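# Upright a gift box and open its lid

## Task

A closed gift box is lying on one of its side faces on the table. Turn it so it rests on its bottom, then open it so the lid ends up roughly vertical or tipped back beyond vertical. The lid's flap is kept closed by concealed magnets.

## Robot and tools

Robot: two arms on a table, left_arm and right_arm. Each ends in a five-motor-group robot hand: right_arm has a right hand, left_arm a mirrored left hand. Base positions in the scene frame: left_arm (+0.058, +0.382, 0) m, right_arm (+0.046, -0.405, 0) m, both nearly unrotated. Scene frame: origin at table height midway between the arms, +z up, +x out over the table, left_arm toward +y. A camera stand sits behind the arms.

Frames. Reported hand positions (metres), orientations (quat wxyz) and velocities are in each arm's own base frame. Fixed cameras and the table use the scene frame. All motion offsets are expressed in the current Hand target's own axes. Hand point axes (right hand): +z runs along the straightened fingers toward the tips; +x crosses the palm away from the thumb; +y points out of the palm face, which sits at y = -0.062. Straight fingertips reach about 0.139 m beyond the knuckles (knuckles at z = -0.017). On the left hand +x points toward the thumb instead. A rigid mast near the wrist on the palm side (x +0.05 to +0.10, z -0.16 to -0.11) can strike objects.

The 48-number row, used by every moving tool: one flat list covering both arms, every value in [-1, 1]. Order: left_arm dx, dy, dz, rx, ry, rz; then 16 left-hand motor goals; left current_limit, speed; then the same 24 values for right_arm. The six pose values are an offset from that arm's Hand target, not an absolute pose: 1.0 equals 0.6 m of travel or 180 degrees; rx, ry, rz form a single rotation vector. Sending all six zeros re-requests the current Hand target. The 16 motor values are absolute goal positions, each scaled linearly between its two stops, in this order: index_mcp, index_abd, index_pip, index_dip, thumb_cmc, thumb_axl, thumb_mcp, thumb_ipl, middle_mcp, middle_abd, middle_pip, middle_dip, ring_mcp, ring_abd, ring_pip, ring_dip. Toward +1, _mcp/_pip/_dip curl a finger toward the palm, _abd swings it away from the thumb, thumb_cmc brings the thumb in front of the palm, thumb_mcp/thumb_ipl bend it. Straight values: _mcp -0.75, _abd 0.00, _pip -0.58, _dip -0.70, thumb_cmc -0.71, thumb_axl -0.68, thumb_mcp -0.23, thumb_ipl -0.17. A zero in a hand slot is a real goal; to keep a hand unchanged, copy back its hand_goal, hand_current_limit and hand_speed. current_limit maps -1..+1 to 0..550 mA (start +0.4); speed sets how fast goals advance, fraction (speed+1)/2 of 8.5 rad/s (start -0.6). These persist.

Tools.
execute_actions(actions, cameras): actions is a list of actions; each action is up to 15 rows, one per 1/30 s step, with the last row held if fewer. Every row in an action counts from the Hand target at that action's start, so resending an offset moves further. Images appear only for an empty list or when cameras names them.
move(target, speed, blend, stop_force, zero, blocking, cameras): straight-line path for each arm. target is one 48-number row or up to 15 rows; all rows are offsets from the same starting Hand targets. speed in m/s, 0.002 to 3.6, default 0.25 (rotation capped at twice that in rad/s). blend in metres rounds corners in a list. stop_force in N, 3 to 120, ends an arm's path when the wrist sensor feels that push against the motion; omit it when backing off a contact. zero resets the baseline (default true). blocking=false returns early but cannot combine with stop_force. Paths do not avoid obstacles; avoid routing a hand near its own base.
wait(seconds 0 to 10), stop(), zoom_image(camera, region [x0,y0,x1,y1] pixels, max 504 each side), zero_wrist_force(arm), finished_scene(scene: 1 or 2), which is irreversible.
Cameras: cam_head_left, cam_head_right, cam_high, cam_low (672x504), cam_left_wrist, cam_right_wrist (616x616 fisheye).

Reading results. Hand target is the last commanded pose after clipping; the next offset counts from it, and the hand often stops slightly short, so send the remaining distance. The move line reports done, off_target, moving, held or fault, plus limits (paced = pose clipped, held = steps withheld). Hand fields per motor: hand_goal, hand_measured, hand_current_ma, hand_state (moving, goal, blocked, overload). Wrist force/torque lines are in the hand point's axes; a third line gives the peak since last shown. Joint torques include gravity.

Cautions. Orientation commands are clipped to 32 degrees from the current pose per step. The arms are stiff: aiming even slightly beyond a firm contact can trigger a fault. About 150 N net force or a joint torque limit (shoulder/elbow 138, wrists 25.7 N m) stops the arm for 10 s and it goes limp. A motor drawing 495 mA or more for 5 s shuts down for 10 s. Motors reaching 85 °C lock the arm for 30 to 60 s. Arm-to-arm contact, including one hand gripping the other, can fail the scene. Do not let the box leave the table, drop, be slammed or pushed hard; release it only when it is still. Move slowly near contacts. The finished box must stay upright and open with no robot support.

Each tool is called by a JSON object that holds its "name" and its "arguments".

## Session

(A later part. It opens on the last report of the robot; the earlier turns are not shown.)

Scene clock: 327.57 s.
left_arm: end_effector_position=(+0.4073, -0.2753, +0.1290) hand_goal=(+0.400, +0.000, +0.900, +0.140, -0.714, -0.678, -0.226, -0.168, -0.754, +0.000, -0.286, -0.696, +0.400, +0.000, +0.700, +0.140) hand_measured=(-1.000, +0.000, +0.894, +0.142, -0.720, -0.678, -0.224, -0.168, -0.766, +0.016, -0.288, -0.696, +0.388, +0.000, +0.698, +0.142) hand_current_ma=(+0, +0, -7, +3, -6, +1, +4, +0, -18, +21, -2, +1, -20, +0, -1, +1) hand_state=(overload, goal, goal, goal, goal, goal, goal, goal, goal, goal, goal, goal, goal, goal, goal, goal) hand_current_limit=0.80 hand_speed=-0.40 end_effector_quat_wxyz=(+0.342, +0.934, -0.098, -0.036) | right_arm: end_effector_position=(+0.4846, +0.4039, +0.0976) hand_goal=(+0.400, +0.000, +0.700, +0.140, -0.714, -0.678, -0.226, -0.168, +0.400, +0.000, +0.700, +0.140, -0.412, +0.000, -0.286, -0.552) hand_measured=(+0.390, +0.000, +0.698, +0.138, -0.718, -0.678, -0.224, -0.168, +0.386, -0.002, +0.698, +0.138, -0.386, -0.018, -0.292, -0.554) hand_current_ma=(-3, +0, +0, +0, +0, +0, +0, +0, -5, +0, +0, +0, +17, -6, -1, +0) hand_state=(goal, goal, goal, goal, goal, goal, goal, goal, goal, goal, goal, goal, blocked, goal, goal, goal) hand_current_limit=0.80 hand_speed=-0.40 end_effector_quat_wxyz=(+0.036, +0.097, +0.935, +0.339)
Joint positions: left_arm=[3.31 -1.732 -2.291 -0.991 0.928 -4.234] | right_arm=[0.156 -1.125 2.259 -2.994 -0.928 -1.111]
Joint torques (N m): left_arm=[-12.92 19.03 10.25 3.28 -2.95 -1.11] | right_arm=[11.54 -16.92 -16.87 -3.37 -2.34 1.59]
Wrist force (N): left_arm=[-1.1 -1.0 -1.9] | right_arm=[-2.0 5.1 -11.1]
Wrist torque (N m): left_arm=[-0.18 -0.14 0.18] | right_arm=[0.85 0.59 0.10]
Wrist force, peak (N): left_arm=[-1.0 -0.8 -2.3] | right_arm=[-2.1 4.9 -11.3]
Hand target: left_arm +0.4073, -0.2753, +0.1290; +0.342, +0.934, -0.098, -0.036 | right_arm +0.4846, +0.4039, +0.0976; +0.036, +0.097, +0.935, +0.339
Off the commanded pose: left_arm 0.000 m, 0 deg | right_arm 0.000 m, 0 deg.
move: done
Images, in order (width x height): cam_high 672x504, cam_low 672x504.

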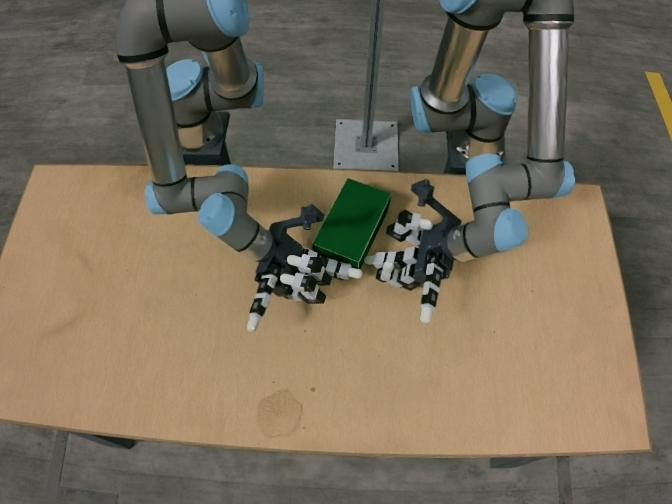

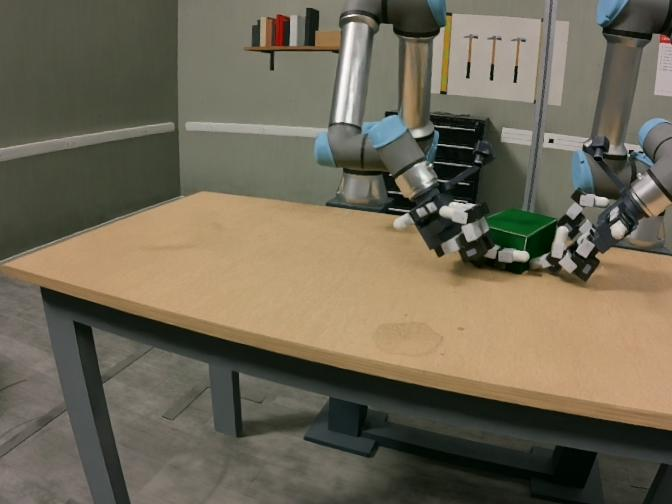

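{"name": "move", "arguments": {"target": [[0,-0.1058,-0.2629,0,0,0,0.4,0,0.9,0.14,-0.714,-0.678,-0.226,-0.168,-0.753,0,-0.285,-0.695,0.4,0,0.7,0.14,0.8,-0.4, -0.0788,-0.162,-0.136,0,0,0,0.4,0,0.7,0.14,-0.714,-0.678,-0.226,-0.168,0.4,0,0.7,0.14,-0.411,0,-0.285,-0.551,0.8,-0.4],[0,-0.1058,-0.2629,0,0,0,0.4,0,0.9,0.14,-0.714,-0.678,-0.226,-0.168,-0.753,0,-0.285,-0.695,0.4,0,0.7,0.14,0.8,-0.4, 0.0928,-0.1933,-0.1623,0,0,0,0.4,0,0.7,0.14,-0.714,-0.678,-0.226,-0.168,0.4,0,0.7,0.14,-0.411,0,-0.285,-0.551,0.8,-0.4],[0,-0.1058,-0.2629,0,0,0,0.4,0,0.9,0.14,-0.714,-0.678,-0.226,-0.168,-0.753,0,-0.285,-0.695,0.4,0,0.7,0.14,0.8,-0.4, 0.0885,-0.1687,-0.1415,0,0,0,0.4,0,0.7,0.14,-0.714,-0.678,-0.226,-0.168,0.4,0,0.7,0.14,-0.411,0,-0.285,-0.551,0.8,-0.4],[0,-0.1058,-0.2629,0,0,0,0.4,0,0.9,0.14,-0.714,-0.678,-0.226,-0.168,-0.753,0,-0.285,-0.695,0.4,0,0.7,0.14,0.8,-0.4, 0.049,-0.087,-0.073,0,0,0,0.4,0,0.7,0.14,-0.714,-0.678,-0.226,-0.168,0.4,0,0.7,0.14,-0.411,0,-0.285,-0.551,0.8,-0.4],[0,-0.1058,-0.2629,0,0,0,0.4,0,0.9,0.14,-0.714,-0.678,-0.226,-0.168,-0.753,0,-0.285,-0.695,0.4,0,0.7,0.14,0.8,-0.4, 0.0623,-0.0007,-0.0007,0,0,0,0.4,0,0.7,0.14,-0.714,-0.678,-0.226,-0.168,0.4,0,0.7,0.14,-0.411,0,-0.285,-0.551,0.8,-0.4]], "speed": [0.15,0.15,0.08,0.08,0.08], "blend": [0.01,0.01,0.005,0.01,0], "cameras": ["cam_high"]}}

{"name": "zoom_image", "arguments": {"camera": "cam_high", "region": [270, 160, 450, 300]}}

Scene clock: 432.47 s.
left_arm: end_effector_position=(+0.4385, -0.1283, +0.2086) hand_goal=(+0.400, +0.000, +0.900, +0.140, -0.714, -0.678, -0.226, -0.168, -0.754, +0.000, -0.286, -0.696, +0.400, +0.000, +0.700, +0.140) hand_measured=(-1.000, +0.000, +0.894, +0.142, -0.720, -0.678, -0.224, -0.168, -0.766, +0.002, -0.288, -0.696, +0.388, +0.000, +0.698, +0.142) hand_current_ma=(+0, +0, -7, +3, -6, +1, +4, +0, -18, +2, -2, +1, -20, +0, -1, +1) hand_state=(overload, goal, goal, goal, goal, goal, goal, goal, goal, goal, goal, goal, goal, goal, goal, goal) hand_current_limit=0.80 hand_speed=-0.40 end_effector_quat_wxyz=(+0.342, +0.934, -0.098, -0.036) | right_arm: end_effector_position=(+0.4479, +0.4109, +0.0976) hand_goal=(+0.400, +0.000, +0.700, +0.140, -0.714, -0.678, -0.226, -0.168, +0.400, +0.000, +0.700, +0.140, -0.412, +0.000, -0.286, -0.552) hand_measured=(+0.390, +0.000, +0.698, +0.138, -0.718, -0.678, -0.224, -0.168, +0.386, -0.002, +0.698, +0.138, -0.388, -0.002, -0.292, -0.554) hand_current_ma=(-3, +0, +0, +0, +0, +0, +0, +0, -5, +0, +0, +0, +16, +0, -1, +0) hand_state=(goal, goal, goal, goal, goal, goal, goal, goal, goal, goal, goal, goal, blocked, goal, goal, goal) hand_current_limit=0.80 hand_speed=-0.40 end_effector_quat_wxyz=(+0.036, +0.097, +0.935, +0.339)
Joint positions: left_arm=[3.612 -1.641 -2.067 -1.492 1.045 -3.899] | right_arm=[0.186 -1.158 2.341 -3.066 -0.937 -1.074]
Joint torques (N m): left_arm=[12.91 17.33 27.95 0.46 1.22 1.46] | right_arm=[9.89 -15.77 -17.98 -3.87 -2.49 2.03]
Wrist force (N): left_arm=[-0.2 0.3 0.6] | right_arm=[-0.3 5.2 -10.3]
Wrist torque (N m): left_arm=[-0.33 -0.01 -0.06] | right_arm=[0.74 0.70 0.12]
Wrist force, peak (N): left_arm=[-1.0 -1.3 -2.0] | right_arm=[-2.2 5.0 -11.3]
Hand target: left_arm +0.4385, -0.1283, +0.2086; +0.342, +0.934, -0.098, -0.036 | right_arm +0.4479, +0.4110, +0.0976; +0.036, +0.097, +0.935, +0.339
Off the commanded pose: left_arm 0.000 m, 0 deg | right_arm 0.000 m, 0 deg.
move: done; blend cut to 0.0098 m at target 2
Images, in order (width x height): cam_high 672x504.

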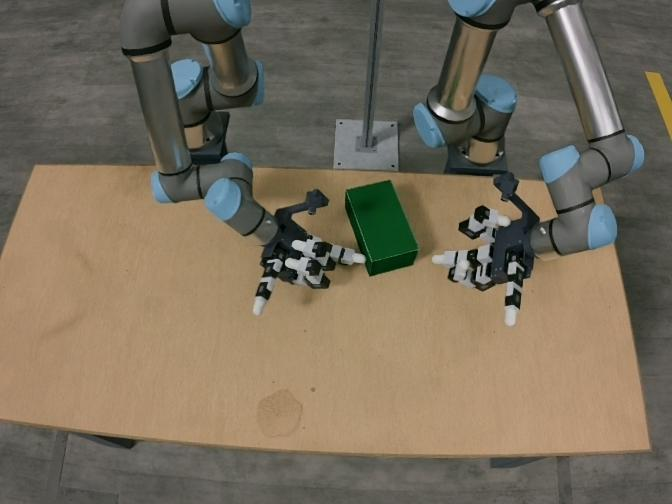

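Scaled by 2.800 from the camera's 672x504 image, which has a finer 960x720 frame.

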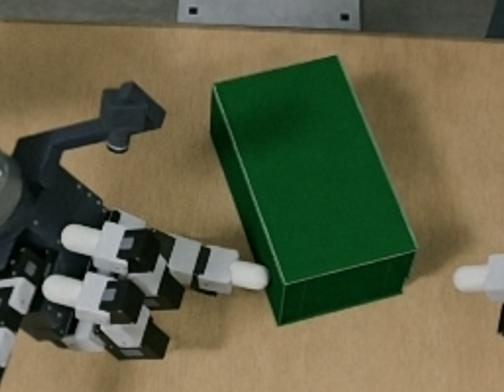

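{"name": "move", "arguments": {"target": [[0,0.1072,-0.1277,0,0,0,0.4,0,0.9,0.14,-0.714,-0.678,-0.226,-0.168,-0.753,0,-0.285,-0.695,0.4,0,0.7,0.14,0.8,-0.4, 0,0,0,0,0,0,0.4,0,0.7,0.14,-0.714,-0.678,-0.226,-0.168,0.4,0,0.7,0.14,-0.411,0,-0.285,-0.551,0.8,-0.4],[0,0.1072,-0.1277,0,0,0,0.4,0,0.9,0.14,-0.714,-0.678,-0.226,-0.168,-0.753,0,-0.285,-0.695,0.4,0,0.7,0.14,0.8,-0.4, 0.0287,0.0748,0.0628,0,0,0,0.4,0,0.7,0.14,-0.714,-0.678,-0.226,-0.168,0.4,0,0.7,0.14,-0.411,0,-0.285,-0.551,0.8,-0.4],[0,0.1072,-0.1277,0,0,0,0.4,0,0.9,0.14,-0.714,-0.678,-0.226,-0.168,-0.753,0,-0.285,-0.695,0.4,0,0.7,0.14,0.8,-0.4, 0.094,0.1342,0.1127,0,0,0,0.4,0,0.7,0.14,-0.714,-0.678,-0.226,-0.168,0.4,0,0.7,0.14,-0.411,0,-0.285,-0.551,0.8,-0.4],[0,0.1072,-0.1277,0,0,0,0.4,0,0.9,0.14,-0.714,-0.678,-0.226,-0.168,-0.753,0,-0.285,-0.695,0.4,0,0.7,0.14,0.8,-0.4, 0.1852,0.1677,0.1408,0,0,0,0.4,0,0.7,0.14,-0.714,-0.678,-0.226,-0.168,0.4,0,0.7,0.14,-0.411,0,-0.285,-0.551,0.8,-0.4]], "speed": [0.15,0.08,0.08,0.08], "blend": [0.005,0.01,0.01,0], "cameras": ["cam_high","cam_low"]}}

{"name": "zoom_image", "arguments": {"camera": "cam_high", "region": [290, 130, 470, 270]}}

Scene clock: 449.10 s.
left_arm: end_effector_position=(+0.4385, -0.1281, +0.3087) hand_goal=(+0.400, +0.000, +0.900, +0.140, -0.714, -0.678, -0.226, -0.168, -0.754, +0.000, -0.286, -0.696, +0.400, +0.000, +0.700, +0.140) hand_measured=(-1.000, +0.000, +0.894, +0.142, -0.720, -0.678, -0.224, -0.168, -0.766, +0.002, -0.288, -0.696, +0.388, +0.000, +0.698, +0.142) hand_current_ma=(+0, +0, -7, +3, -6, +1, +4, +0, -18, +2, -2, +1, -20, +0, -1, +1) hand_state=(overload, goal, goal, goal, goal, goal, goal, goal, goal, goal, goal, goal, goal, goal, goal, goal) hand_current_limit=0.80 hand_speed=-0.40 end_effector_quat_wxyz=(+0.342, +0.934, -0.098, -0.036) | right_arm: end_effector_position=(+0.3663, +0.5623, +0.0972) hand_goal=(+0.400, +0.000, +0.700, +0.140, -0.714, -0.678, -0.226, -0.168, +0.400, +0.000, +0.700, +0.140, -0.412, +0.000, -0.286, -0.552) hand_measured=(+0.390, +0.000, +0.698, +0.138, -0.718, -0.678, -0.224, -0.168, +0.386, -0.002, +0.698, +0.138, -0.376, -0.004, -0.292, -0.554) hand_current_ma=(-3, +0, +0, +0, +0, +0, +0, +0, -5, +0, +0, +0, +31, +0, -1, +0) hand_state=(goal, goal, goal, goal, goal, goal, goal, goal, goal, goal, goal, goal, blocked, goal, goal, goal) hand_current_limit=0.80 hand_speed=-0.40 end_effector_quat_wxyz=(+0.036, +0.097, +0.935, +0.339)
Joint positions: left_arm=[3.613 -1.535 -1.894 -1.771 1.046 -3.899] | right_arm=[0.586 -1.045 2.224 -3.287 -1.105 -0.647]
Joint torques (N m): left_arm=[13.16 29.24 30.33 0.4 1.18 1.33] | right_arm=[11.67 -20.06 -16.31 -2.55 -2.43 1.84]
Wrist force (N): left_arm=[0.2 0.1 0.5] | right_arm=[-1.9 5.5 -8.4]
Wrist torque (N m): left_arm=[-0.39 -0.03 0.00] | right_arm=[0.56 0.39 0.04]
Wrist force, peak (N): left_arm=[-0.5 -0.4 1.3] | right_arm=[-1.8 6.2 -9.8]
Hand target: left_arm +0.4385, -0.1281, +0.3087; +0.342, +0.934, -0.098, -0.036 | right_arm +0.3663, +0.5624, +0.0972; +0.036, +0.097, +0.935, +0.339
Off the commanded pose: left_arm 0.000 m, 0 deg | right_arm 0.000 m, 0 deg.
move: done
Images, in order (width x height): cam_high 672x504, cam_low 672x504.

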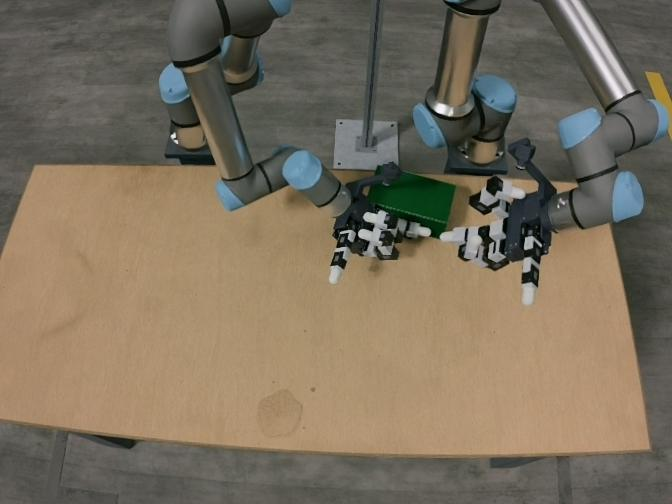

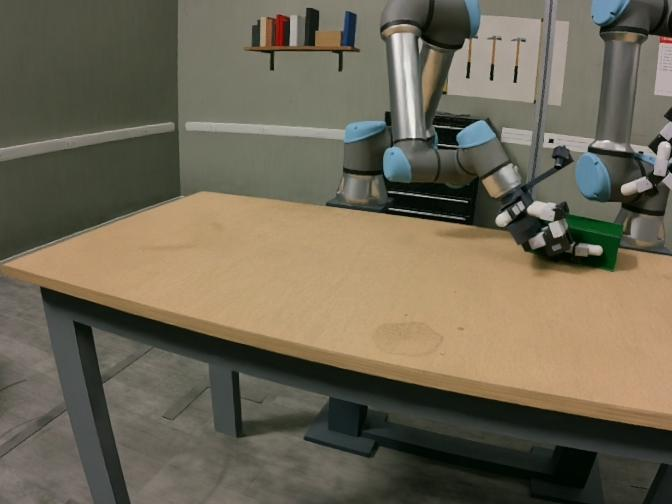

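Scaled by 2.800 from the camera's 672x504 image, which has a finer 960x720 frame.

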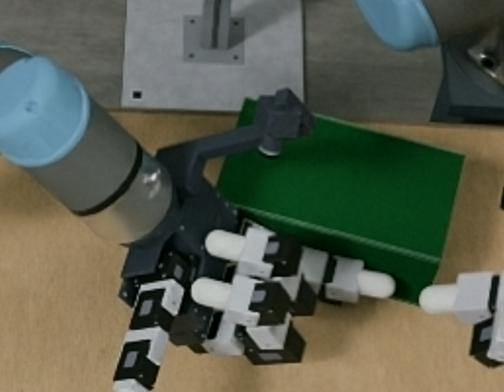

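{"name": "move", "arguments": {"target": [[0.0357,-0.2405,-0.202,0,0,0,0.4,0,0.9,0.14,-0.714,-0.678,-0.226,-0.168,-0.753,0,-0.285,-0.695,0.4,0,0.7,0.14,0.8,-0.4, 0,0.1072,-0.1277,0,0,0,0.4,0,0.7,0.14,-0.714,-0.678,-0.226,-0.168,0.4,0,0.7,0.14,-0.411,0,-0.285,-0.551,0.8,-0.4],[0.0357,-0.2405,-0.202,0,0,0,0.4,0,0.9,0.14,-0.714,-0.678,-0.226,-0.168,-0.753,0,-0.285,-0.695,0.4,0,0.7,0.14,0.8,-0.4, 0.226,0.2032,-0.2212,0.222,0,0,-0.753,0,-0.577,-0.696,-0.714,-0.678,-0.226,-0.168,-0.753,0,-0.577,-0.696,-0.753,0,-0.577,-0.696,0.9,-0.4]], "speed": 0.2, "cameras": ["cam_high","cam_low"]}}

{"name": "zoom_image", "arguments": {"camera": "cam_high", "region": [290, 130, 470, 270]}}

Scene clock: 479.67 s.
left_arm: end_effector_position=(+0.4986, +0.0518, +0.3082) hand_goal=(+0.400, +0.000, +0.900, +0.140, -0.714, -0.678, -0.226, -0.168, -0.754, +0.000, -0.286, -0.696, +0.400, +0.000, +0.700, +0.140) hand_measured=(-1.000, +0.000, +0.894, +0.142, -0.720, -0.678, -0.224, -0.168, -0.764, +0.002, -0.288, -0.696, +0.388, +0.000, +0.698, +0.142) hand_current_ma=(+0, +0, -7, +3, -6, +1, +4, +0, -18, +2, -2, +1, -20, +0, -1, +1) hand_state=(overload, goal, goal, goal, goal, goal, goal, goal, goal, goal, goal, goal, goal, goal, goal, goal) hand_current_limit=0.80 hand_speed=-0.40 end_effector_quat_wxyz=(+0.342, +0.934, -0.098, -0.036) | right_arm: end_effector_position=(+0.2351, +0.5986, +0.2771) hand_goal=(-0.754, +0.000, -0.578, -0.696, -0.714, -0.678, -0.226, -0.168, -0.754, +0.000, -0.578, -0.696, -0.754, +0.000, -0.578, -0.696) hand_measured=(-0.752, +0.000, -0.574, -0.694, -0.716, -0.678, -0.224, -0.168, -0.750, -0.002, -0.574, -0.694, -0.750, -0.002, -0.576, -0.694) hand_current_ma=(+0, +0, +0, +0, +0, +0, +0, +0, +0, +0, +0, +0, +0, +0, +0, +0) hand_state=(goal, goal, goal, goal, goal, goal, goal, goal, goal, goal, goal, goal, goal, goal, goal, goal) hand_current_limit=0.90 hand_speed=-0.40 end_effector_quat_wxyz=(+0.000, +0.104, +0.995, -0.001)
Joint positions: left_arm=[3.843 -1.818 -1.556 -1.926 1.164 -3.678] | right_arm=[0.97 -1.44 1.638 -1.768 -1.572 -0.394]
Joint torques (N m): left_arm=[11.92 27.83 29.88 0.13 1.56 1.41] | right_arm=[9.27 -20.35 -30.7 -2.1 -2.52 1.68]
Wrist force (N): left_arm=[-0.1 0.5 0.3] | right_arm=[-0.3 0.4 -0.4]
Wrist torque (N m): left_arm=[-0.25 -0.02 -0.04] | right_arm=[0.03 -0.03 -0.12]
Wrist force, peak (N): left_arm=[-0.1 1.2 1.0] | right_arm=[-2.1 6.1 -9.0]
Hand target: left_arm +0.4986, +0.0518, +0.3082; +0.342, +0.934, -0.098, -0.036 | right_arm +0.2351, +0.5986, +0.2771; +0.000, +0.104, +0.995, -0.001
Off the commanded pose: left_arm 0.000 m, 0 deg | right_arm 0.000 m, 0 deg.
move: done
Images, in order (width x height): cam_high 672x504, cam_low 672x504.

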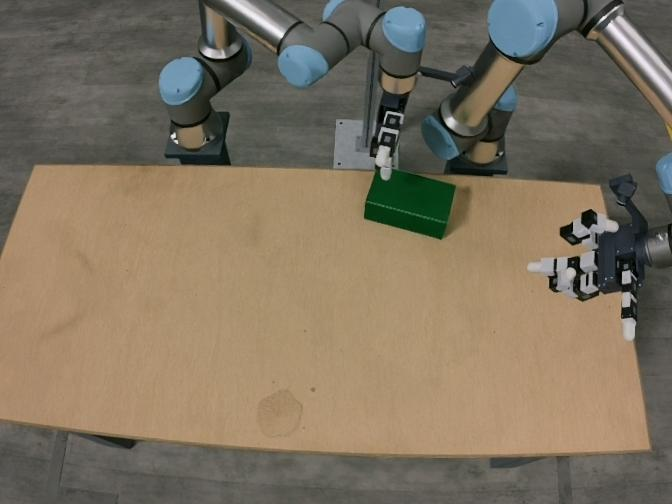

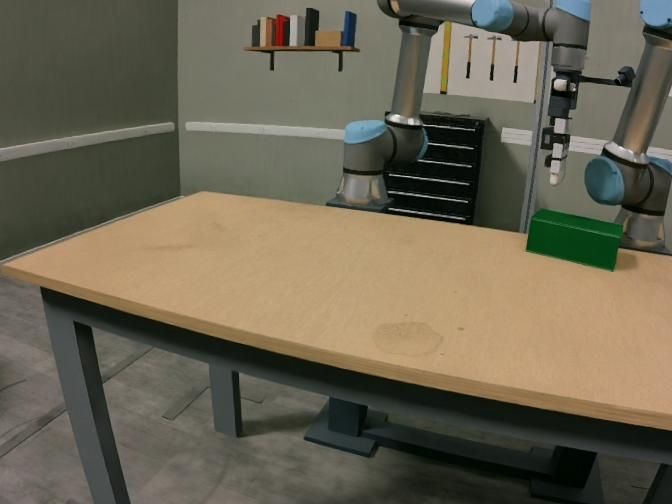

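Scaled by 2.800 from the camera's 672x504 image, which has a finer 960x720 frame.

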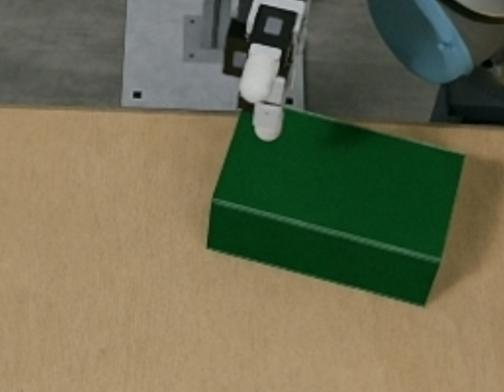

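{"name": "move", "arguments": {"target": [0,0,0,0,0,0,0.4,0,0.9,0.14,-0.714,-0.678,-0.226,-0.168,-0.753,0,-0.285,-0.695,0.4,0,0.7,0.14,0.8,-0.4, 0,0,0.14,0,0,0,-0.753,0,-0.577,-0.696,-0.714,-0.678,-0.226,-0.168,-0.753,0,-0.577,-0.696,-0.753,0,-0.577,-0.696,0.9,-0.4], "speed": 0.03, "stop_force": 10}}

{"name": "move", "arguments": {"target": [[0,0,0,0,0,0,0.4,0,0.9,0.14,-0.714,-0.678,-0.226,-0.168,-0.753,0,-0.285,-0.695,0.4,0,0.7,0.14,0.8,-0.4, 0,0,0.005,0,0,0,-0.753,0,-0.577,-0.696,-0.714,-0.678,-0.226,-0.168,-0.753,0,-0.577,-0.696,-0.753,0,-0.577,-0.696,0.9,-0.4],[0,0,0,0,0,0,0.4,0,0.9,0.14,-0.714,-0.678,-0.226,-0.168,-0.753,0,-0.285,-0.695,0.4,0,0.7,0.14,0.8,-0.4, -0.09,-0.02,0.005,0,0,0,-0.753,0,-0.577,-0.696,-0.714,-0.678,-0.226,-0.168,-0.753,0,-0.577,-0.696,-0.753,0,-0.577,-0.696,0.9,-0.4]], "speed": 0.05, "cameras": ["cam_high","cam_low"]}}

{"name": "zoom_image", "arguments": {"camera": "cam_high", "region": [290, 130, 470, 270]}}

Scene clock: 490.17 s.
left_arm: end_effector_position=(+0.4986, +0.0518, +0.3082) hand_goal=(+0.400, +0.000, +0.900, +0.140, -0.714, -0.678, -0.226, -0.168, -0.754, +0.000, -0.286, -0.696, +0.400, +0.000, +0.700, +0.140) hand_measured=(-1.000, +0.000, +0.894, +0.142, -0.720, -0.678, -0.224, -0.168, -0.764, +0.002, -0.288, -0.696, +0.388, +0.000, +0.698, +0.142) hand_current_ma=(+0, +0, -7, +3, -6, +1, +4, +0, -18, +2, -2, +1, -20, +0, -1, +1) hand_state=(overload, goal, goal, goal, goal, goal, goal, goal, goal, goal, goal, goal, goal, goal, goal, goal) hand_current_limit=0.80 hand_speed=-0.40 end_effector_quat_wxyz=(+0.342, +0.934, -0.098, -0.036) | right_arm: end_effector_position=(+0.2352, +0.5985, +0.2027) hand_goal=(-0.754, +0.000, -0.578, -0.696, -0.714, -0.678, -0.226, -0.168, -0.754, +0.000, -0.578, -0.696, -0.754, +0.000, -0.578, -0.696) hand_measured=(-0.752, +0.002, -0.576, -0.694, -0.716, -0.678, -0.224, -0.168, -0.752, -0.002, -0.576, -0.694, -0.752, +0.000, -0.576, -0.694) hand_current_ma=(+0, +0, +0, +0, +0, +0, +0, +0, +0, +0, +0, +0, +0, +0, +0, +0) hand_state=(goal, goal, goal, goal, goal, goal, goal, goal, goal, goal, goal, goal, goal, goal, goal, goal) hand_current_limit=0.90 hand_speed=-0.40 end_effector_quat_wxyz=(+0.000, +0.104, +0.995, -0.001)
Joint positions: left_arm=[3.843 -1.818 -1.556 -1.926 1.164 -3.678] | right_arm=[0.969 -1.389 1.777 -1.957 -1.572 -0.394]
Joint torques (N m): left_arm=[8.26 28.53 29.65 0.25 1.6 1.27] | right_arm=[-8.22 -36.81 -24.79 -0.13 -0.91 -1.39]
Wrist force (N): left_arm=[-0.2 0.5 0.4] | right_arm=[-0.8 0.4 -9.6]
Wrist torque (N m): left_arm=[-0.26 0.01 -0.05] | right_arm=[0.62 0.00 -0.14]
Wrist force, peak (N): left_arm=[-0.3 0.8 0.6] | right_arm=[-0.1 -0.3 -30.4]
Hand target: left_arm +0.4986, +0.0518, +0.3082; +0.342, +0.934, -0.098, -0.036 | right_arm +0.2352, +0.5985, +0.2027; +0.000, +0.104, +0.995, -0.001 (not the last commanded pose)
Off the commanded pose: left_arm 0.000 m, 0 deg | right_arm 0.010 m, 0 deg.
move: contact (right_arm)

Scene clock: 492.23 s.
left_arm: end_effector_position=(+0.4986, +0.0518, +0.3082) hand_goal=(+0.400, +0.000, +0.900, +0.140, -0.714, -0.678, -0.226, -0.168, -0.754, +0.000, -0.286, -0.696, +0.400, +0.000, +0.700, +0.140) hand_measured=(-1.000, +0.000, +0.894, +0.142, -0.720, -0.678, -0.224, -0.168, -0.764, +0.002, -0.288, -0.696, +0.388, +0.000, +0.698, +0.142) hand_current_ma=(+0, +0, -7, +3, -6, +1, +4, +0, -18, +2, -2, +1, -20, +0, -1, +1) hand_state=(overload, goal, goal, goal, goal, goal, goal, goal, goal, goal, goal, goal, goal, goal, goal, goal) hand_current_limit=0.80 hand_speed=-0.40 end_effector_quat_wxyz=(+0.342, +0.934, -0.098, -0.036) | right_arm: end_effector_position=(+0.2854, +0.5757, +0.1998) hand_goal=(-0.754, +0.000, -0.578, -0.696, -0.714, -0.678, -0.226, -0.168, -0.754, +0.000, -0.578, -0.696, -0.754, +0.000, -0.578, -0.696) hand_measured=(-0.704, +0.160, -0.540, -0.676, -0.716, -0.678, -0.224, -0.168, -0.728, +0.158, -0.560, -0.688, -0.754, +0.154, -0.578, -0.694) hand_current_ma=(+55, +326, +31, +9, +0, +0, +0, +0, +18, +316, +7, +2, +0, +306, +0, +0) hand_state=(blocked, blocked, blocked, goal, goal, goal, goal, goal, blocked, blocked, goal, goal, goal, blocked, goal, goal) hand_current_limit=0.90 hand_speed=-0.40 end_effector_quat_wxyz=(+0.000, +0.104, +0.995, -0.001)
Joint positions: left_arm=[3.843 -1.818 -1.556 -1.926 1.164 -3.678] | right_arm=[0.87 -1.389 1.784 -1.966 -1.572 -0.494]
Joint torques (N m): left_arm=[7.53 28.23 29.41 0.22 1.62 1.23] | right_arm=[-17.34 -3.55 -15.75 0.2 -4.57 -1.42]
Wrist force (N): left_arm=[-0.2 0.7 0.4] | right_arm=[11.2 2.7 -31.6]
Wrist torque (N m): left_arm=[-0.23 0.00 -0.04] | right_arm=[2.01 2.86 0.75]
Wrist force, peak (N): left_arm=[-0.4 0.6 0.5] | right_arm=[5.4 0.0 -69.8]
Hand target: left_arm +0.4986, +0.0518, +0.3082; +0.342, +0.934, -0.098, -0.036 | right_arm +0.2856, +0.5756, +0.1997; +0.000, +0.104, +0.995, -0.001
Off the commanded pose: left_arm 0.000 m, 0 deg | right_arm 0.000 m, 0 deg.
move: done
Images, in order (width x height): cam_high 672x504, cam_low 672x504.

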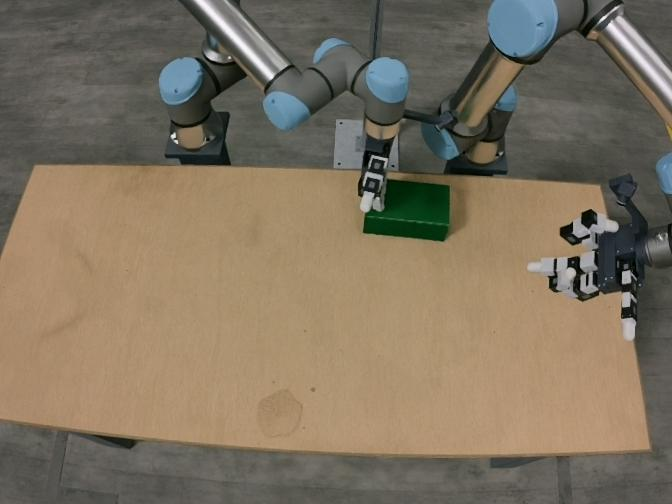

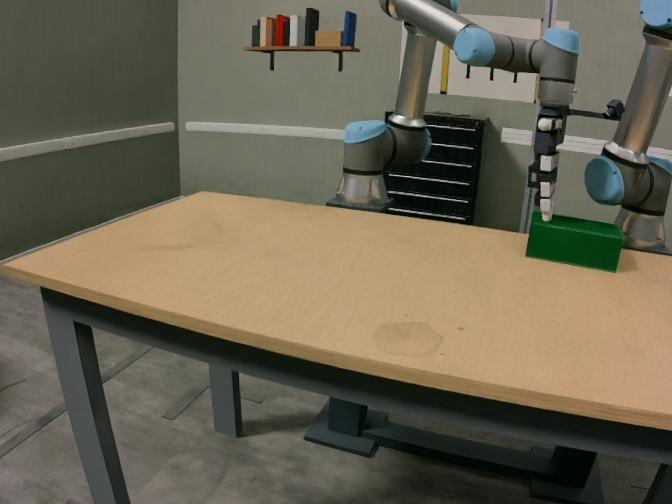

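Scaled by 2.800 from the camera's 672x504 image, which has a finer 960x720 frame.

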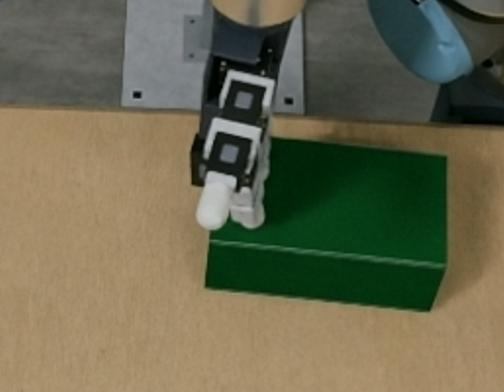

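{"name": "move", "arguments": {"target": [[0,0,0,0,0,0,0.4,0,0.9,0.14,-0.714,-0.678,-0.226,-0.168,-0.753,0,-0.285,-0.695,0.4,0,0.7,0.14,0.8,-0.4, 0,0,-0.133,0,0,0,-0.753,0,-0.577,-0.696,-0.714,-0.678,-0.226,-0.168,-0.753,0,-0.577,-0.696,-0.753,0,-0.577,-0.696,0.9,-0.4],[0,0,0,0,0,0,0.4,0,0.9,0.14,-0.714,-0.678,-0.226,-0.168,-0.753,0,-0.285,-0.695,0.4,0,0.7,0.14,0.8,-0.4, 0.113,-0.085,-0.133,0,0,0.444,-0.753,0,-0.577,-0.696,-0.714,-0.678,-0.226,-0.168,-0.753,0,-0.577,-0.696,-0.753,0,-0.577,-0.696,0.9,-0.4],[0,0,0,0,0,0,0.4,0,0.9,0.14,-0.714,-0.678,-0.226,-0.168,-0.753,0,-0.285,-0.695,0.4,0,0.7,0.14,0.8,-0.4, 0.113,-0.085,0.067,0,0,0.444,-0.753,0,-0.577,-0.696,-0.714,-0.678,-0.226,-0.168,-0.753,0,-0.577,-0.696,-0.753,0,-0.577,-0.696,0.9,-0.4]], "speed": [0.2,0.5,0.1], "cameras": ["cam_high","cam_low"]}}

{"name": "zoom_image", "arguments": {"camera": "cam_high", "region": [290, 130, 470, 270]}}

Scene clock: 511.67 s.
left_arm: end_effector_position=(+0.4986, +0.0518, +0.3082) hand_goal=(+0.400, +0.000, +0.900, +0.140, -0.714, -0.678, -0.226, -0.168, -0.754, +0.000, -0.286, -0.696, +0.400, +0.000, +0.700, +0.140) hand_measured=(-1.000, +0.000, +0.894, +0.142, -0.720, -0.678, -0.224, -0.168, -0.764, +0.002, -0.288, -0.696, +0.388, +0.000, +0.698, +0.142) hand_current_ma=(+0, +0, -7, +3, -6, +1, +4, +0, -18, +2, -2, +1, -20, +0, -1, +1) hand_state=(overload, goal, goal, goal, goal, goal, goal, goal, goal, goal, goal, goal, goal, goal, goal, goal) hand_current_limit=0.80 hand_speed=-0.40 end_effector_quat_wxyz=(+0.342, +0.934, -0.098, -0.036) | right_arm: end_effector_position=(+0.2297, +0.5512, +0.2795) hand_goal=(-0.754, +0.000, -0.578, -0.696, -0.714, -0.678, -0.226, -0.168, -0.754, +0.000, -0.578, -0.696, -0.754, +0.000, -0.578, -0.696) hand_measured=(-0.752, +0.002, -0.576, -0.694, -0.716, -0.678, -0.224, -0.168, -0.750, +0.002, -0.574, -0.694, -0.754, +0.002, -0.580, -0.696) hand_current_ma=(+0, +0, +0, +0, +0, +0, +0, +0, +1, +0, +0, +0, +0, +0, +0, +0) hand_state=(goal, goal, goal, goal, goal, goal, goal, goal, goal, goal, goal, goal, goal, goal, goal, goal) hand_current_limit=0.90 hand_speed=-0.40 end_effector_quat_wxyz=(-0.004, +0.549, +0.836, +0.001)
Joint positions: left_arm=[3.843 -1.818 -1.556 -1.926 1.164 -3.678] | right_arm=[1.067 -1.441 1.633 -1.765 -1.563 0.658]
Joint torques (N m): left_arm=[5.17 28.31 30.13 0.25 1.49 1.22] | right_arm=[-10.74 -41.24 -14.73 -4.11 2.33 -1.72]
Wrist force (N): left_arm=[-0.2 0.4 0.5] | right_arm=[-0.5 0.3 -0.2]
Wrist torque (N m): left_arm=[-0.28 0.01 -0.04] | right_arm=[-0.02 0.00 -0.03]
Wrist force, peak (N): left_arm=[-0.1 0.7 0.6] | right_arm=[11.0 2.7 -32.4]
Hand target: left_arm +0.4986, +0.0518, +0.3082; +0.342, +0.934, -0.098, -0.036 | right_arm +0.2297, +0.5513, +0.2795; -0.004, +0.549, +0.836, +0.001 (not the last commanded pose)
Off the commanded pose: left_arm 0.000 m, 0 deg | right_arm 0.122 m, 25 deg.
move: held (right_arm; a check stopped the path); path passed 1 of 3 targets; limits=held
pose unreachable (right arm): on one or more control steps of this call, first in action 0 (counted from 0), this arm could not follow its commanded pose, so it was not sent that pose on those steps. It may still have moved: this result reports where it is.
cause: moving toward the commanded pose would bring a part of the arm too close to another arm (a part of this arm just beyond joint 6 (wrist 3) and a part of the left arm just beyond its joint 2 (shoulder lift), at the place that arm is still heading or pushing toward).
Images, in order (width x height): cam_high 672x504, cam_low 672x504.

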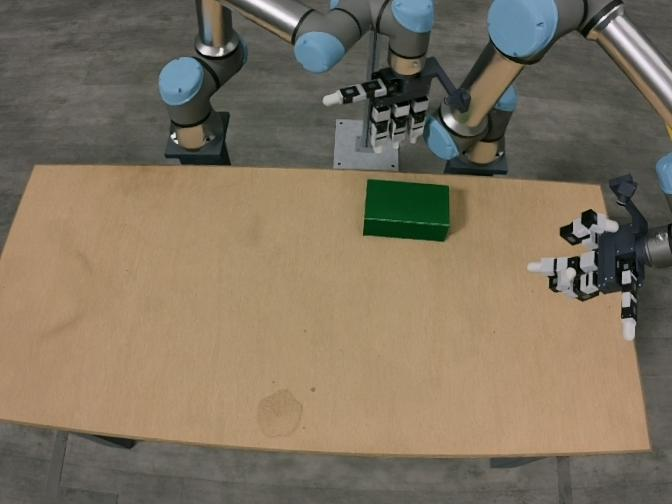

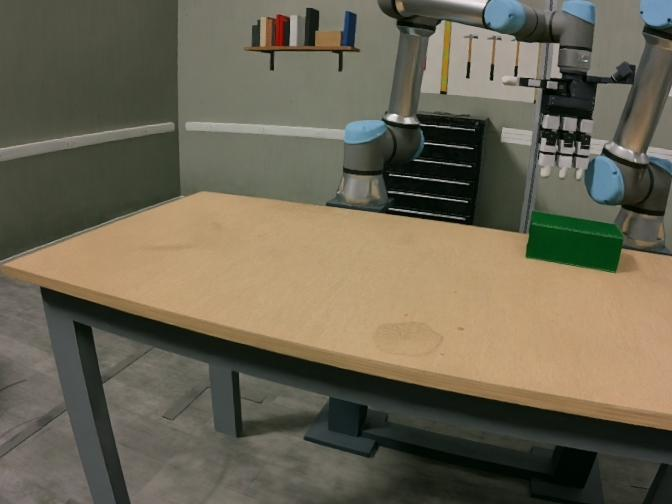

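Scaled by 2.800 from the camera's 672x504 image, which has a finer 960x720 frame.

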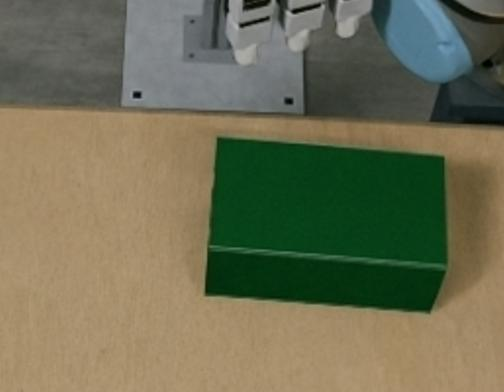

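{"name": "move", "arguments": {"target": [[0,0,0,0,0,0,0.4,0,0.9,0.14,-0.714,-0.678,-0.226,-0.168,-0.753,0,-0.285,-0.695,0.4,0,0.7,0.14,0.8,-0.4, -0.0825,-0.0658,0,0,0,0,-0.753,0,-0.577,-0.696,-0.714,-0.678,-0.226,-0.168,-0.753,0,-0.577,-0.696,-0.753,0,-0.577,-0.696,0.9,-0.4],[0,0,0,0,0,0,0.4,0,0.9,0.14,-0.714,-0.678,-0.226,-0.168,-0.753,0,-0.285,-0.695,0.4,0,0.7,0.14,0.8,-0.4, -0.0825,-0.0658,0,0,0,0.139,-0.753,0,-0.577,-0.696,-0.714,-0.678,-0.226,-0.168,-0.753,0,-0.577,-0.696,-0.753,0,-0.577,-0.696,0.9,-0.4],[0,0,0,0,0,0,0.4,0,0.9,0.14,-0.714,-0.678,-0.226,-0.168,-0.753,0,-0.285,-0.695,0.4,0,0.7,0.14,0.8,-0.4, -0.0825,-0.0658,0.2,0,0,0.139,-0.753,0,-0.577,-0.696,-0.714,-0.678,-0.226,-0.168,-0.753,0,-0.577,-0.696,-0.753,0,-0.577,-0.696,0.9,-0.4]], "speed": [0.2,0.5,0.1], "cameras": ["cam_high","cam_low"]}}

{"name": "zoom_image", "arguments": {"camera": "cam_high", "region": [290, 130, 470, 270]}}

Scene clock: 524.27 s.
left_arm: end_effector_position=(+0.4986, +0.0518, +0.3082) hand_goal=(+0.400, +0.000, +0.900, +0.140, -0.714, -0.678, -0.226, -0.168, -0.754, +0.000, -0.286, -0.696, +0.400, +0.000, +0.700, +0.140) hand_measured=(-1.000, +0.000, +0.894, +0.142, -0.720, -0.678, -0.224, -0.168, -0.764, +0.002, -0.288, -0.696, +0.388, +0.000, +0.698, +0.142) hand_current_ma=(+0, +0, -7, +3, -6, +1, +4, +0, -18, +2, -2, +1, -20, +0, -1, +1) hand_state=(overload, goal, goal, goal, goal, goal, goal, goal, goal, goal, goal, goal, goal, goal, goal, goal) hand_current_limit=0.80 hand_speed=-0.40 end_effector_quat_wxyz=(+0.342, +0.934, -0.098, -0.036) | right_arm: end_effector_position=(+0.2125, +0.4909, +0.1593) hand_goal=(-0.754, +0.000, -0.578, -0.696, -0.714, -0.678, -0.226, -0.168, -0.754, +0.000, -0.578, -0.696, -0.754, +0.000, -0.578, -0.696) hand_measured=(-0.752, +0.002, -0.576, -0.694, -0.716, -0.678, -0.224, -0.168, -0.750, +0.002, -0.574, -0.694, -0.754, +0.002, -0.580, -0.696) hand_current_ma=(+0, +0, +0, +0, +0, +0, +0, +0, +1, +0, +0, +0, +0, +0, +0, +0) hand_state=(goal, goal, goal, goal, goal, goal, goal, goal, goal, goal, goal, goal, goal, goal, goal, goal) hand_current_limit=0.90 hand_speed=-0.40 end_effector_quat_wxyz=(-0.004, +0.717, +0.697, +0.000)
Joint positions: left_arm=[3.843 -1.818 -1.556 -1.926 1.164 -3.678] | right_arm=[1.07 -1.401 1.913 -2.085 -1.563 1.098]
Joint torques (N m): left_arm=[2.73 28.34 30.09 0.34 1.47 0.99] | right_arm=[9.04 -18.9 -12.44 -4.03 -2.46 1.94]
Wrist force (N): left_arm=[-0.1 0.4 0.4] | right_arm=[-0.7 0.2 0.2]
Wrist torque (N m): left_arm=[-0.27 -0.02 -0.02] | right_arm=[-0.05 0.02 -0.14]
Wrist force, peak (N): left_arm=[0.2 0.8 0.6] | right_arm=[-0.9 -0.6 -0.2]
Hand target: left_arm +0.4986, +0.0518, +0.3082; +0.342, +0.934, -0.098, -0.036 | right_arm +0.2125, +0.4909, +0.1592; -0.004, +0.717, +0.697, +0.000
Off the commanded pose: left_arm 0.000 m, 0 deg | right_arm 0.000 m, 0 deg.
move: done
Images, in order (width x height): cam_high 672x504, cam_low 672x504.

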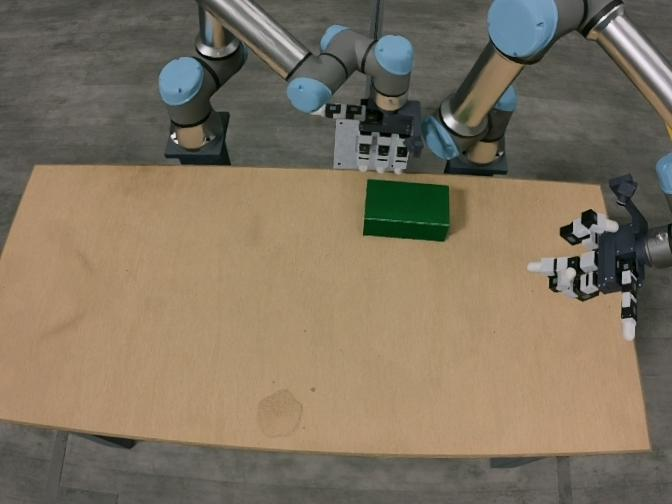

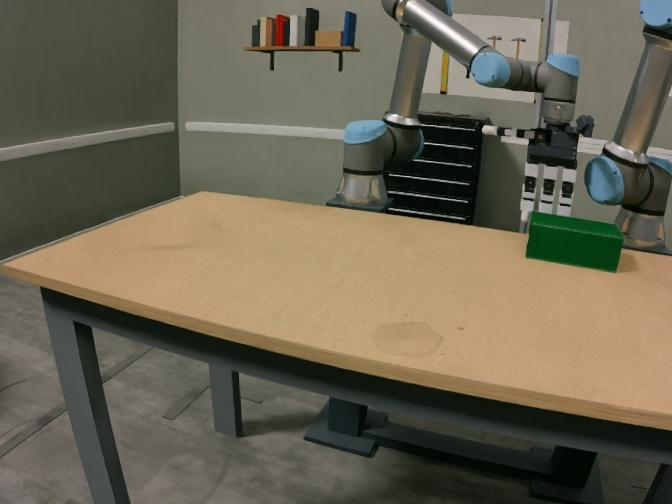

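Scaled by 2.800 from the camera's 672x504 image, which has a finer 960x720 frame.

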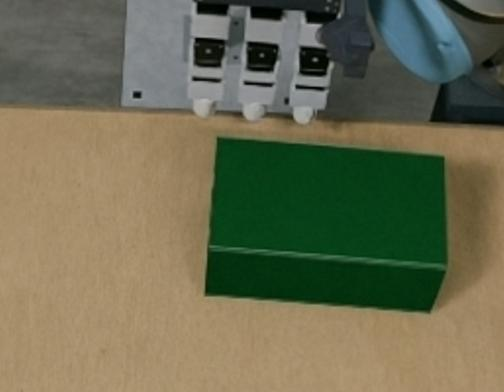

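{"name": "move", "arguments": {"target": [[0,0,0,0,0,0,0.4,0,0.9,0.14,-0.714,-0.678,-0.226,-0.168,-0.753,0,-0.285,-0.695,0.4,0,0.7,0.14,0.8,-0.4, 0,0.067,0,0,0,0,-0.753,0,-0.577,-0.696,-0.714,-0.678,-0.226,-0.168,-0.753,0,-0.577,-0.696,-0.753,0,-0.577,-0.696,0.9,-0.4],[0,0,0,0,0,0,0.4,0,0.9,0.14,-0.714,-0.678,-0.226,-0.168,-0.753,0,-0.285,-0.695,0.4,0,0.7,0.14,0.8,-0.4, -0.08,0.367,0,0,0,0,-0.753,0,-0.577,-0.696,-0.714,-0.678,-0.226,-0.168,-0.753,0,-0.577,-0.696,-0.753,0,-0.577,-0.696,0.9,-0.4]], "speed": 0.08, "cameras": ["cam_high","cam_low","cam_head_left","cam_head_right"]}}

{"name": "zoom_image", "arguments": {"camera": "cam_high", "region": [290, 150, 470, 290]}}

Scene clock: 533.17 s.
left_arm: end_effector_position=(+0.4986, +0.0518, +0.3082) hand_goal=(+0.400, +0.000, +0.900, +0.140, -0.714, -0.678, -0.226, -0.168, -0.754, +0.000, -0.286, -0.696, +0.400, +0.000, +0.700, +0.140) hand_measured=(-1.000, +0.000, +0.894, +0.142, -0.720, -0.678, -0.224, -0.168, -0.764, +0.002, -0.288, -0.696, +0.388, +0.000, +0.698, +0.142) hand_current_ma=(+0, +0, -7, +3, -6, +1, +4, +0, -18, +2, -2, +1, -20, +0, -1, +1) hand_state=(overload, goal, goal, goal, goal, goal, goal, goal, goal, goal, goal, goal, goal, goal, goal, goal) hand_current_limit=0.80 hand_speed=-0.40 end_effector_quat_wxyz=(+0.342, +0.934, -0.098, -0.036) | right_arm: end_effector_position=(+0.4311, +0.4368, +0.1577) hand_goal=(-0.754, +0.000, -0.578, -0.696, -0.714, -0.678, -0.226, -0.168, -0.754, +0.000, -0.578, -0.696, -0.754, +0.000, -0.578, -0.696) hand_measured=(-0.752, +0.002, -0.576, -0.694, -0.716, -0.678, -0.224, -0.168, -0.754, +0.002, -0.578, -0.694, -0.766, +0.002, -0.584, -0.696) hand_current_ma=(+0, +0, +0, +0, +0, +0, +0, +0, +0, +0, +0, +0, -4, +0, -1, +0) hand_state=(goal, goal, goal, goal, goal, goal, goal, goal, goal, goal, goal, goal, goal, goal, goal, goal) hand_current_limit=0.90 hand_speed=-0.40 end_effector_quat_wxyz=(-0.004, +0.717, +0.697, +0.000)
Joint positions: left_arm=[3.843 -1.818 -1.556 -1.926 1.164 -3.678] | right_arm=[0.691 -1.296 1.783 -2.058 -1.563 0.718]
Joint torques (N m): left_arm=[-0.9 28.26 29.33 0.46 1.53 1.08] | right_arm=[-10.7 -25.19 -29.89 -1.65 2.49 -1.34]
Wrist force (N): left_arm=[0.1 0.4 0.3] | right_arm=[0.0 -0.1 -0.2]
Wrist torque (N m): left_arm=[-0.26 -0.04 -0.01] | right_arm=[0.08 -0.11 0.00]
Wrist force, peak (N): left_arm=[-0.2 0.7 0.7] | right_arm=[0.3 -1.2 -1.1]
Hand target: left_arm +0.4986, +0.0518, +0.3082; +0.342, +0.934, -0.098, -0.036 | right_arm +0.4313, +0.4368, +0.1577; -0.004, +0.717, +0.697, +0.000
Off the commanded pose: left_arm 0.000 m, 0 deg | right_arm 0.000 m, 0 deg.
move: done
Images, in order (width x height): cam_head_left 672x504, cam_head_right 672x504, cam_high 672x504, cam_low 672x504.

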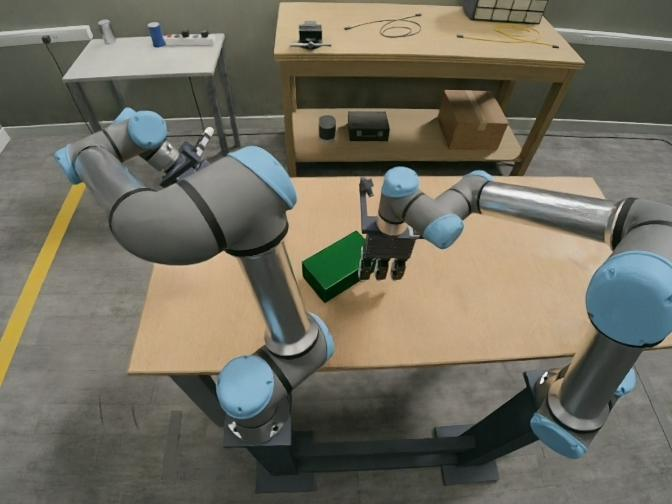

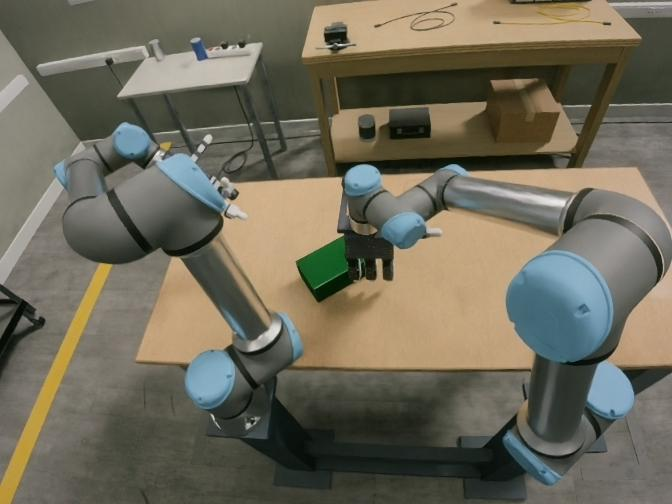

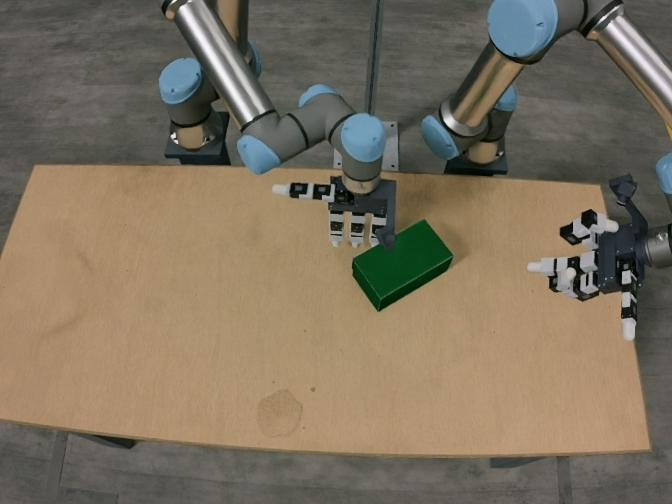

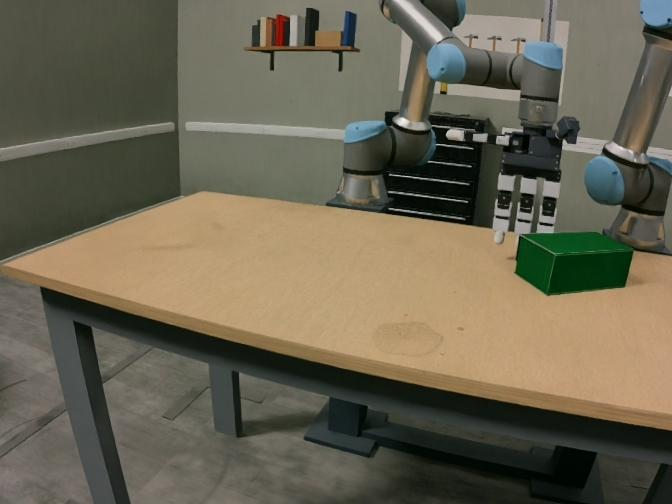

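Scaled by 2.800 from the camera's 672x504 image, which has a finer 960x720 frame.

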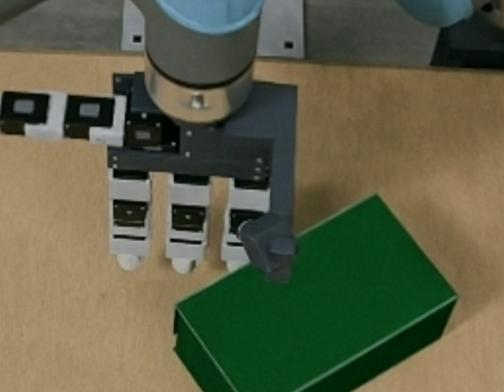

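{"name": "move", "arguments": {"target": [[0,0,0,0,0,0,0.4,0,0.9,0.14,-0.714,-0.678,-0.226,-0.168,-0.753,0,-0.285,-0.695,0.4,0,0.7,0.14,0.8,-0.4, 0,-0.145,0,0,0,0,-0.753,0,-0.577,-0.696,-0.714,-0.678,-0.226,-0.168,-0.753,0,-0.577,-0.696,-0.753,0,-0.577,-0.696,0.9,-0.4],[0,0,0,0,0,0,0.4,0,0.9,0.14,-0.714,-0.678,-0.226,-0.168,-0.753,0,-0.285,-0.695,0.4,0,0.7,0.14,0.8,-0.4, 0.13,-0.145,0,0,0,0,-0.753,0,-0.577,-0.696,-0.714,-0.678,-0.226,-0.168,-0.753,0,-0.577,-0.696,-0.753,0,-0.577,-0.696,0.9,-0.4],[0,0,0,0,0,0,0.4,0,0.9,0.14,-0.714,-0.678,-0.226,-0.168,-0.753,0,-0.285,-0.695,0.4,0,0.7,0.14,0.8,-0.4, 0.13,0.04,0,0,0,0,-0.753,0,-0.577,-0.696,-0.714,-0.678,-0.226,-0.168,-0.753,0,-0.577,-0.696,-0.753,0,-0.577,-0.696,0.9,-0.4]], "speed": [0.15,0.15,0.08], "blend": [0.01,0.01,0], "cameras": ["cam_high","cam_low"]}}

{"name": "zoom_image", "arguments": {"camera": "cam_high", "region": [290, 170, 470, 310]}}

Scene clock: 548.57 s.
left_arm: end_effector_position=(+0.4986, +0.0518, +0.3082) hand_goal=(+0.400, +0.000, +0.900, +0.140, -0.714, -0.678, -0.226, -0.168, -0.754, +0.000, -0.286, -0.696, +0.400, +0.000, +0.700, +0.140) hand_measured=(-1.000, +0.000, +0.894, +0.142, -0.720, -0.678, -0.224, -0.168, -0.764, +0.002, -0.288, -0.696, +0.388, +0.000, +0.698, +0.142) hand_current_ma=(+0, +0, -7, +3, -6, +1, +4, +0, -18, +2, -2, +1, -20, +0, -1, +1) hand_state=(overload, goal, goal, goal, goal, goal, goal, goal, goal, goal, goal, goal, goal, goal, goal, goal) hand_current_limit=0.80 hand_speed=-0.40 end_effector_quat_wxyz=(+0.342, +0.934, -0.098, -0.036) | right_arm: end_effector_position=(+0.4573, +0.5141, +0.1580) hand_goal=(-0.754, +0.000, -0.578, -0.696, -0.714, -0.678, -0.226, -0.168, -0.754, +0.000, -0.578, -0.696, -0.754, +0.000, -0.578, -0.696) hand_measured=(-0.752, +0.002, -0.576, -0.694, -0.716, -0.678, -0.224, -0.168, -0.754, +0.002, -0.578, -0.694, -0.762, +0.002, -0.582, -0.696) hand_current_ma=(+0, +0, +0, +0, +0, +0, +0, +0, +0, +0, +0, +0, -2, +0, +0, +0) hand_state=(goal, goal, goal, goal, goal, goal, goal, goal, goal, goal, goal, goal, goal, goal, goal, goal) hand_current_limit=0.90 hand_speed=-0.40 end_effector_quat_wxyz=(-0.004, +0.717, +0.697, +0.000)
Joint positions: left_arm=[3.843 -1.818 -1.556 -1.926 1.164 -3.678] | right_arm=[0.758 -1.126 1.541 -1.985 -1.563 0.786]
Joint torques (N m): left_arm=[-3.66 29.3 29.91 0.45 1.56 1.06] | right_arm=[-10.26 -33.3 -28.68 -1.14 1.86 -1.49]
Wrist force (N): left_arm=[-0.2 0.7 0.3] | right_arm=[0.0 -0.7 0.1]
Wrist torque (N m): left_arm=[-0.22 0.00 -0.05] | right_arm=[0.01 -0.05 -0.04]
Wrist force, peak (N): left_arm=[0.0 0.7 0.6] | right_arm=[-0.3 1.6 0.1]
Hand target: left_arm +0.4986, +0.0518, +0.3082; +0.342, +0.934, -0.098, -0.036 | right_arm +0.4575, +0.5141, +0.1580; -0.004, +0.717, +0.697, +0.000
Off the commanded pose: left_arm 0.000 m, 0 deg | right_arm 0.000 m, 0 deg.
move: done
Images, in order (width x height): cam_high 672x504, cam_low 672x504.

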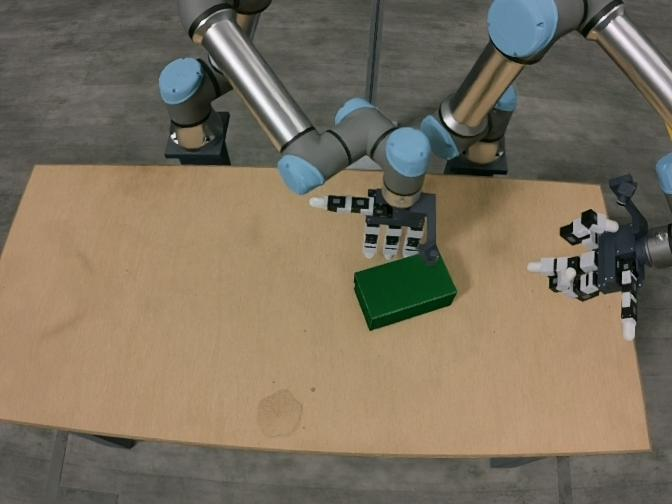

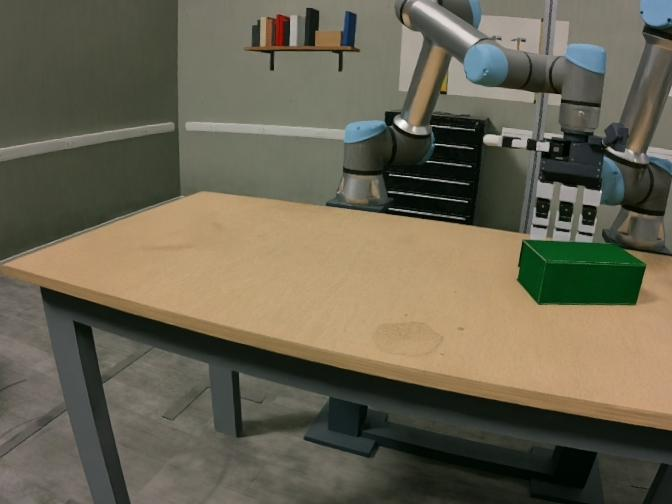

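Scaled by 2.800 from the camera's 672x504 image, which has a finer 960x720 frame.

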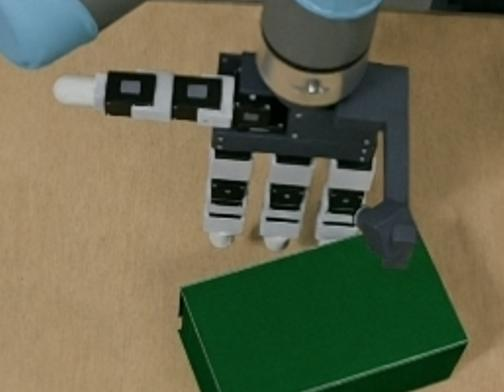

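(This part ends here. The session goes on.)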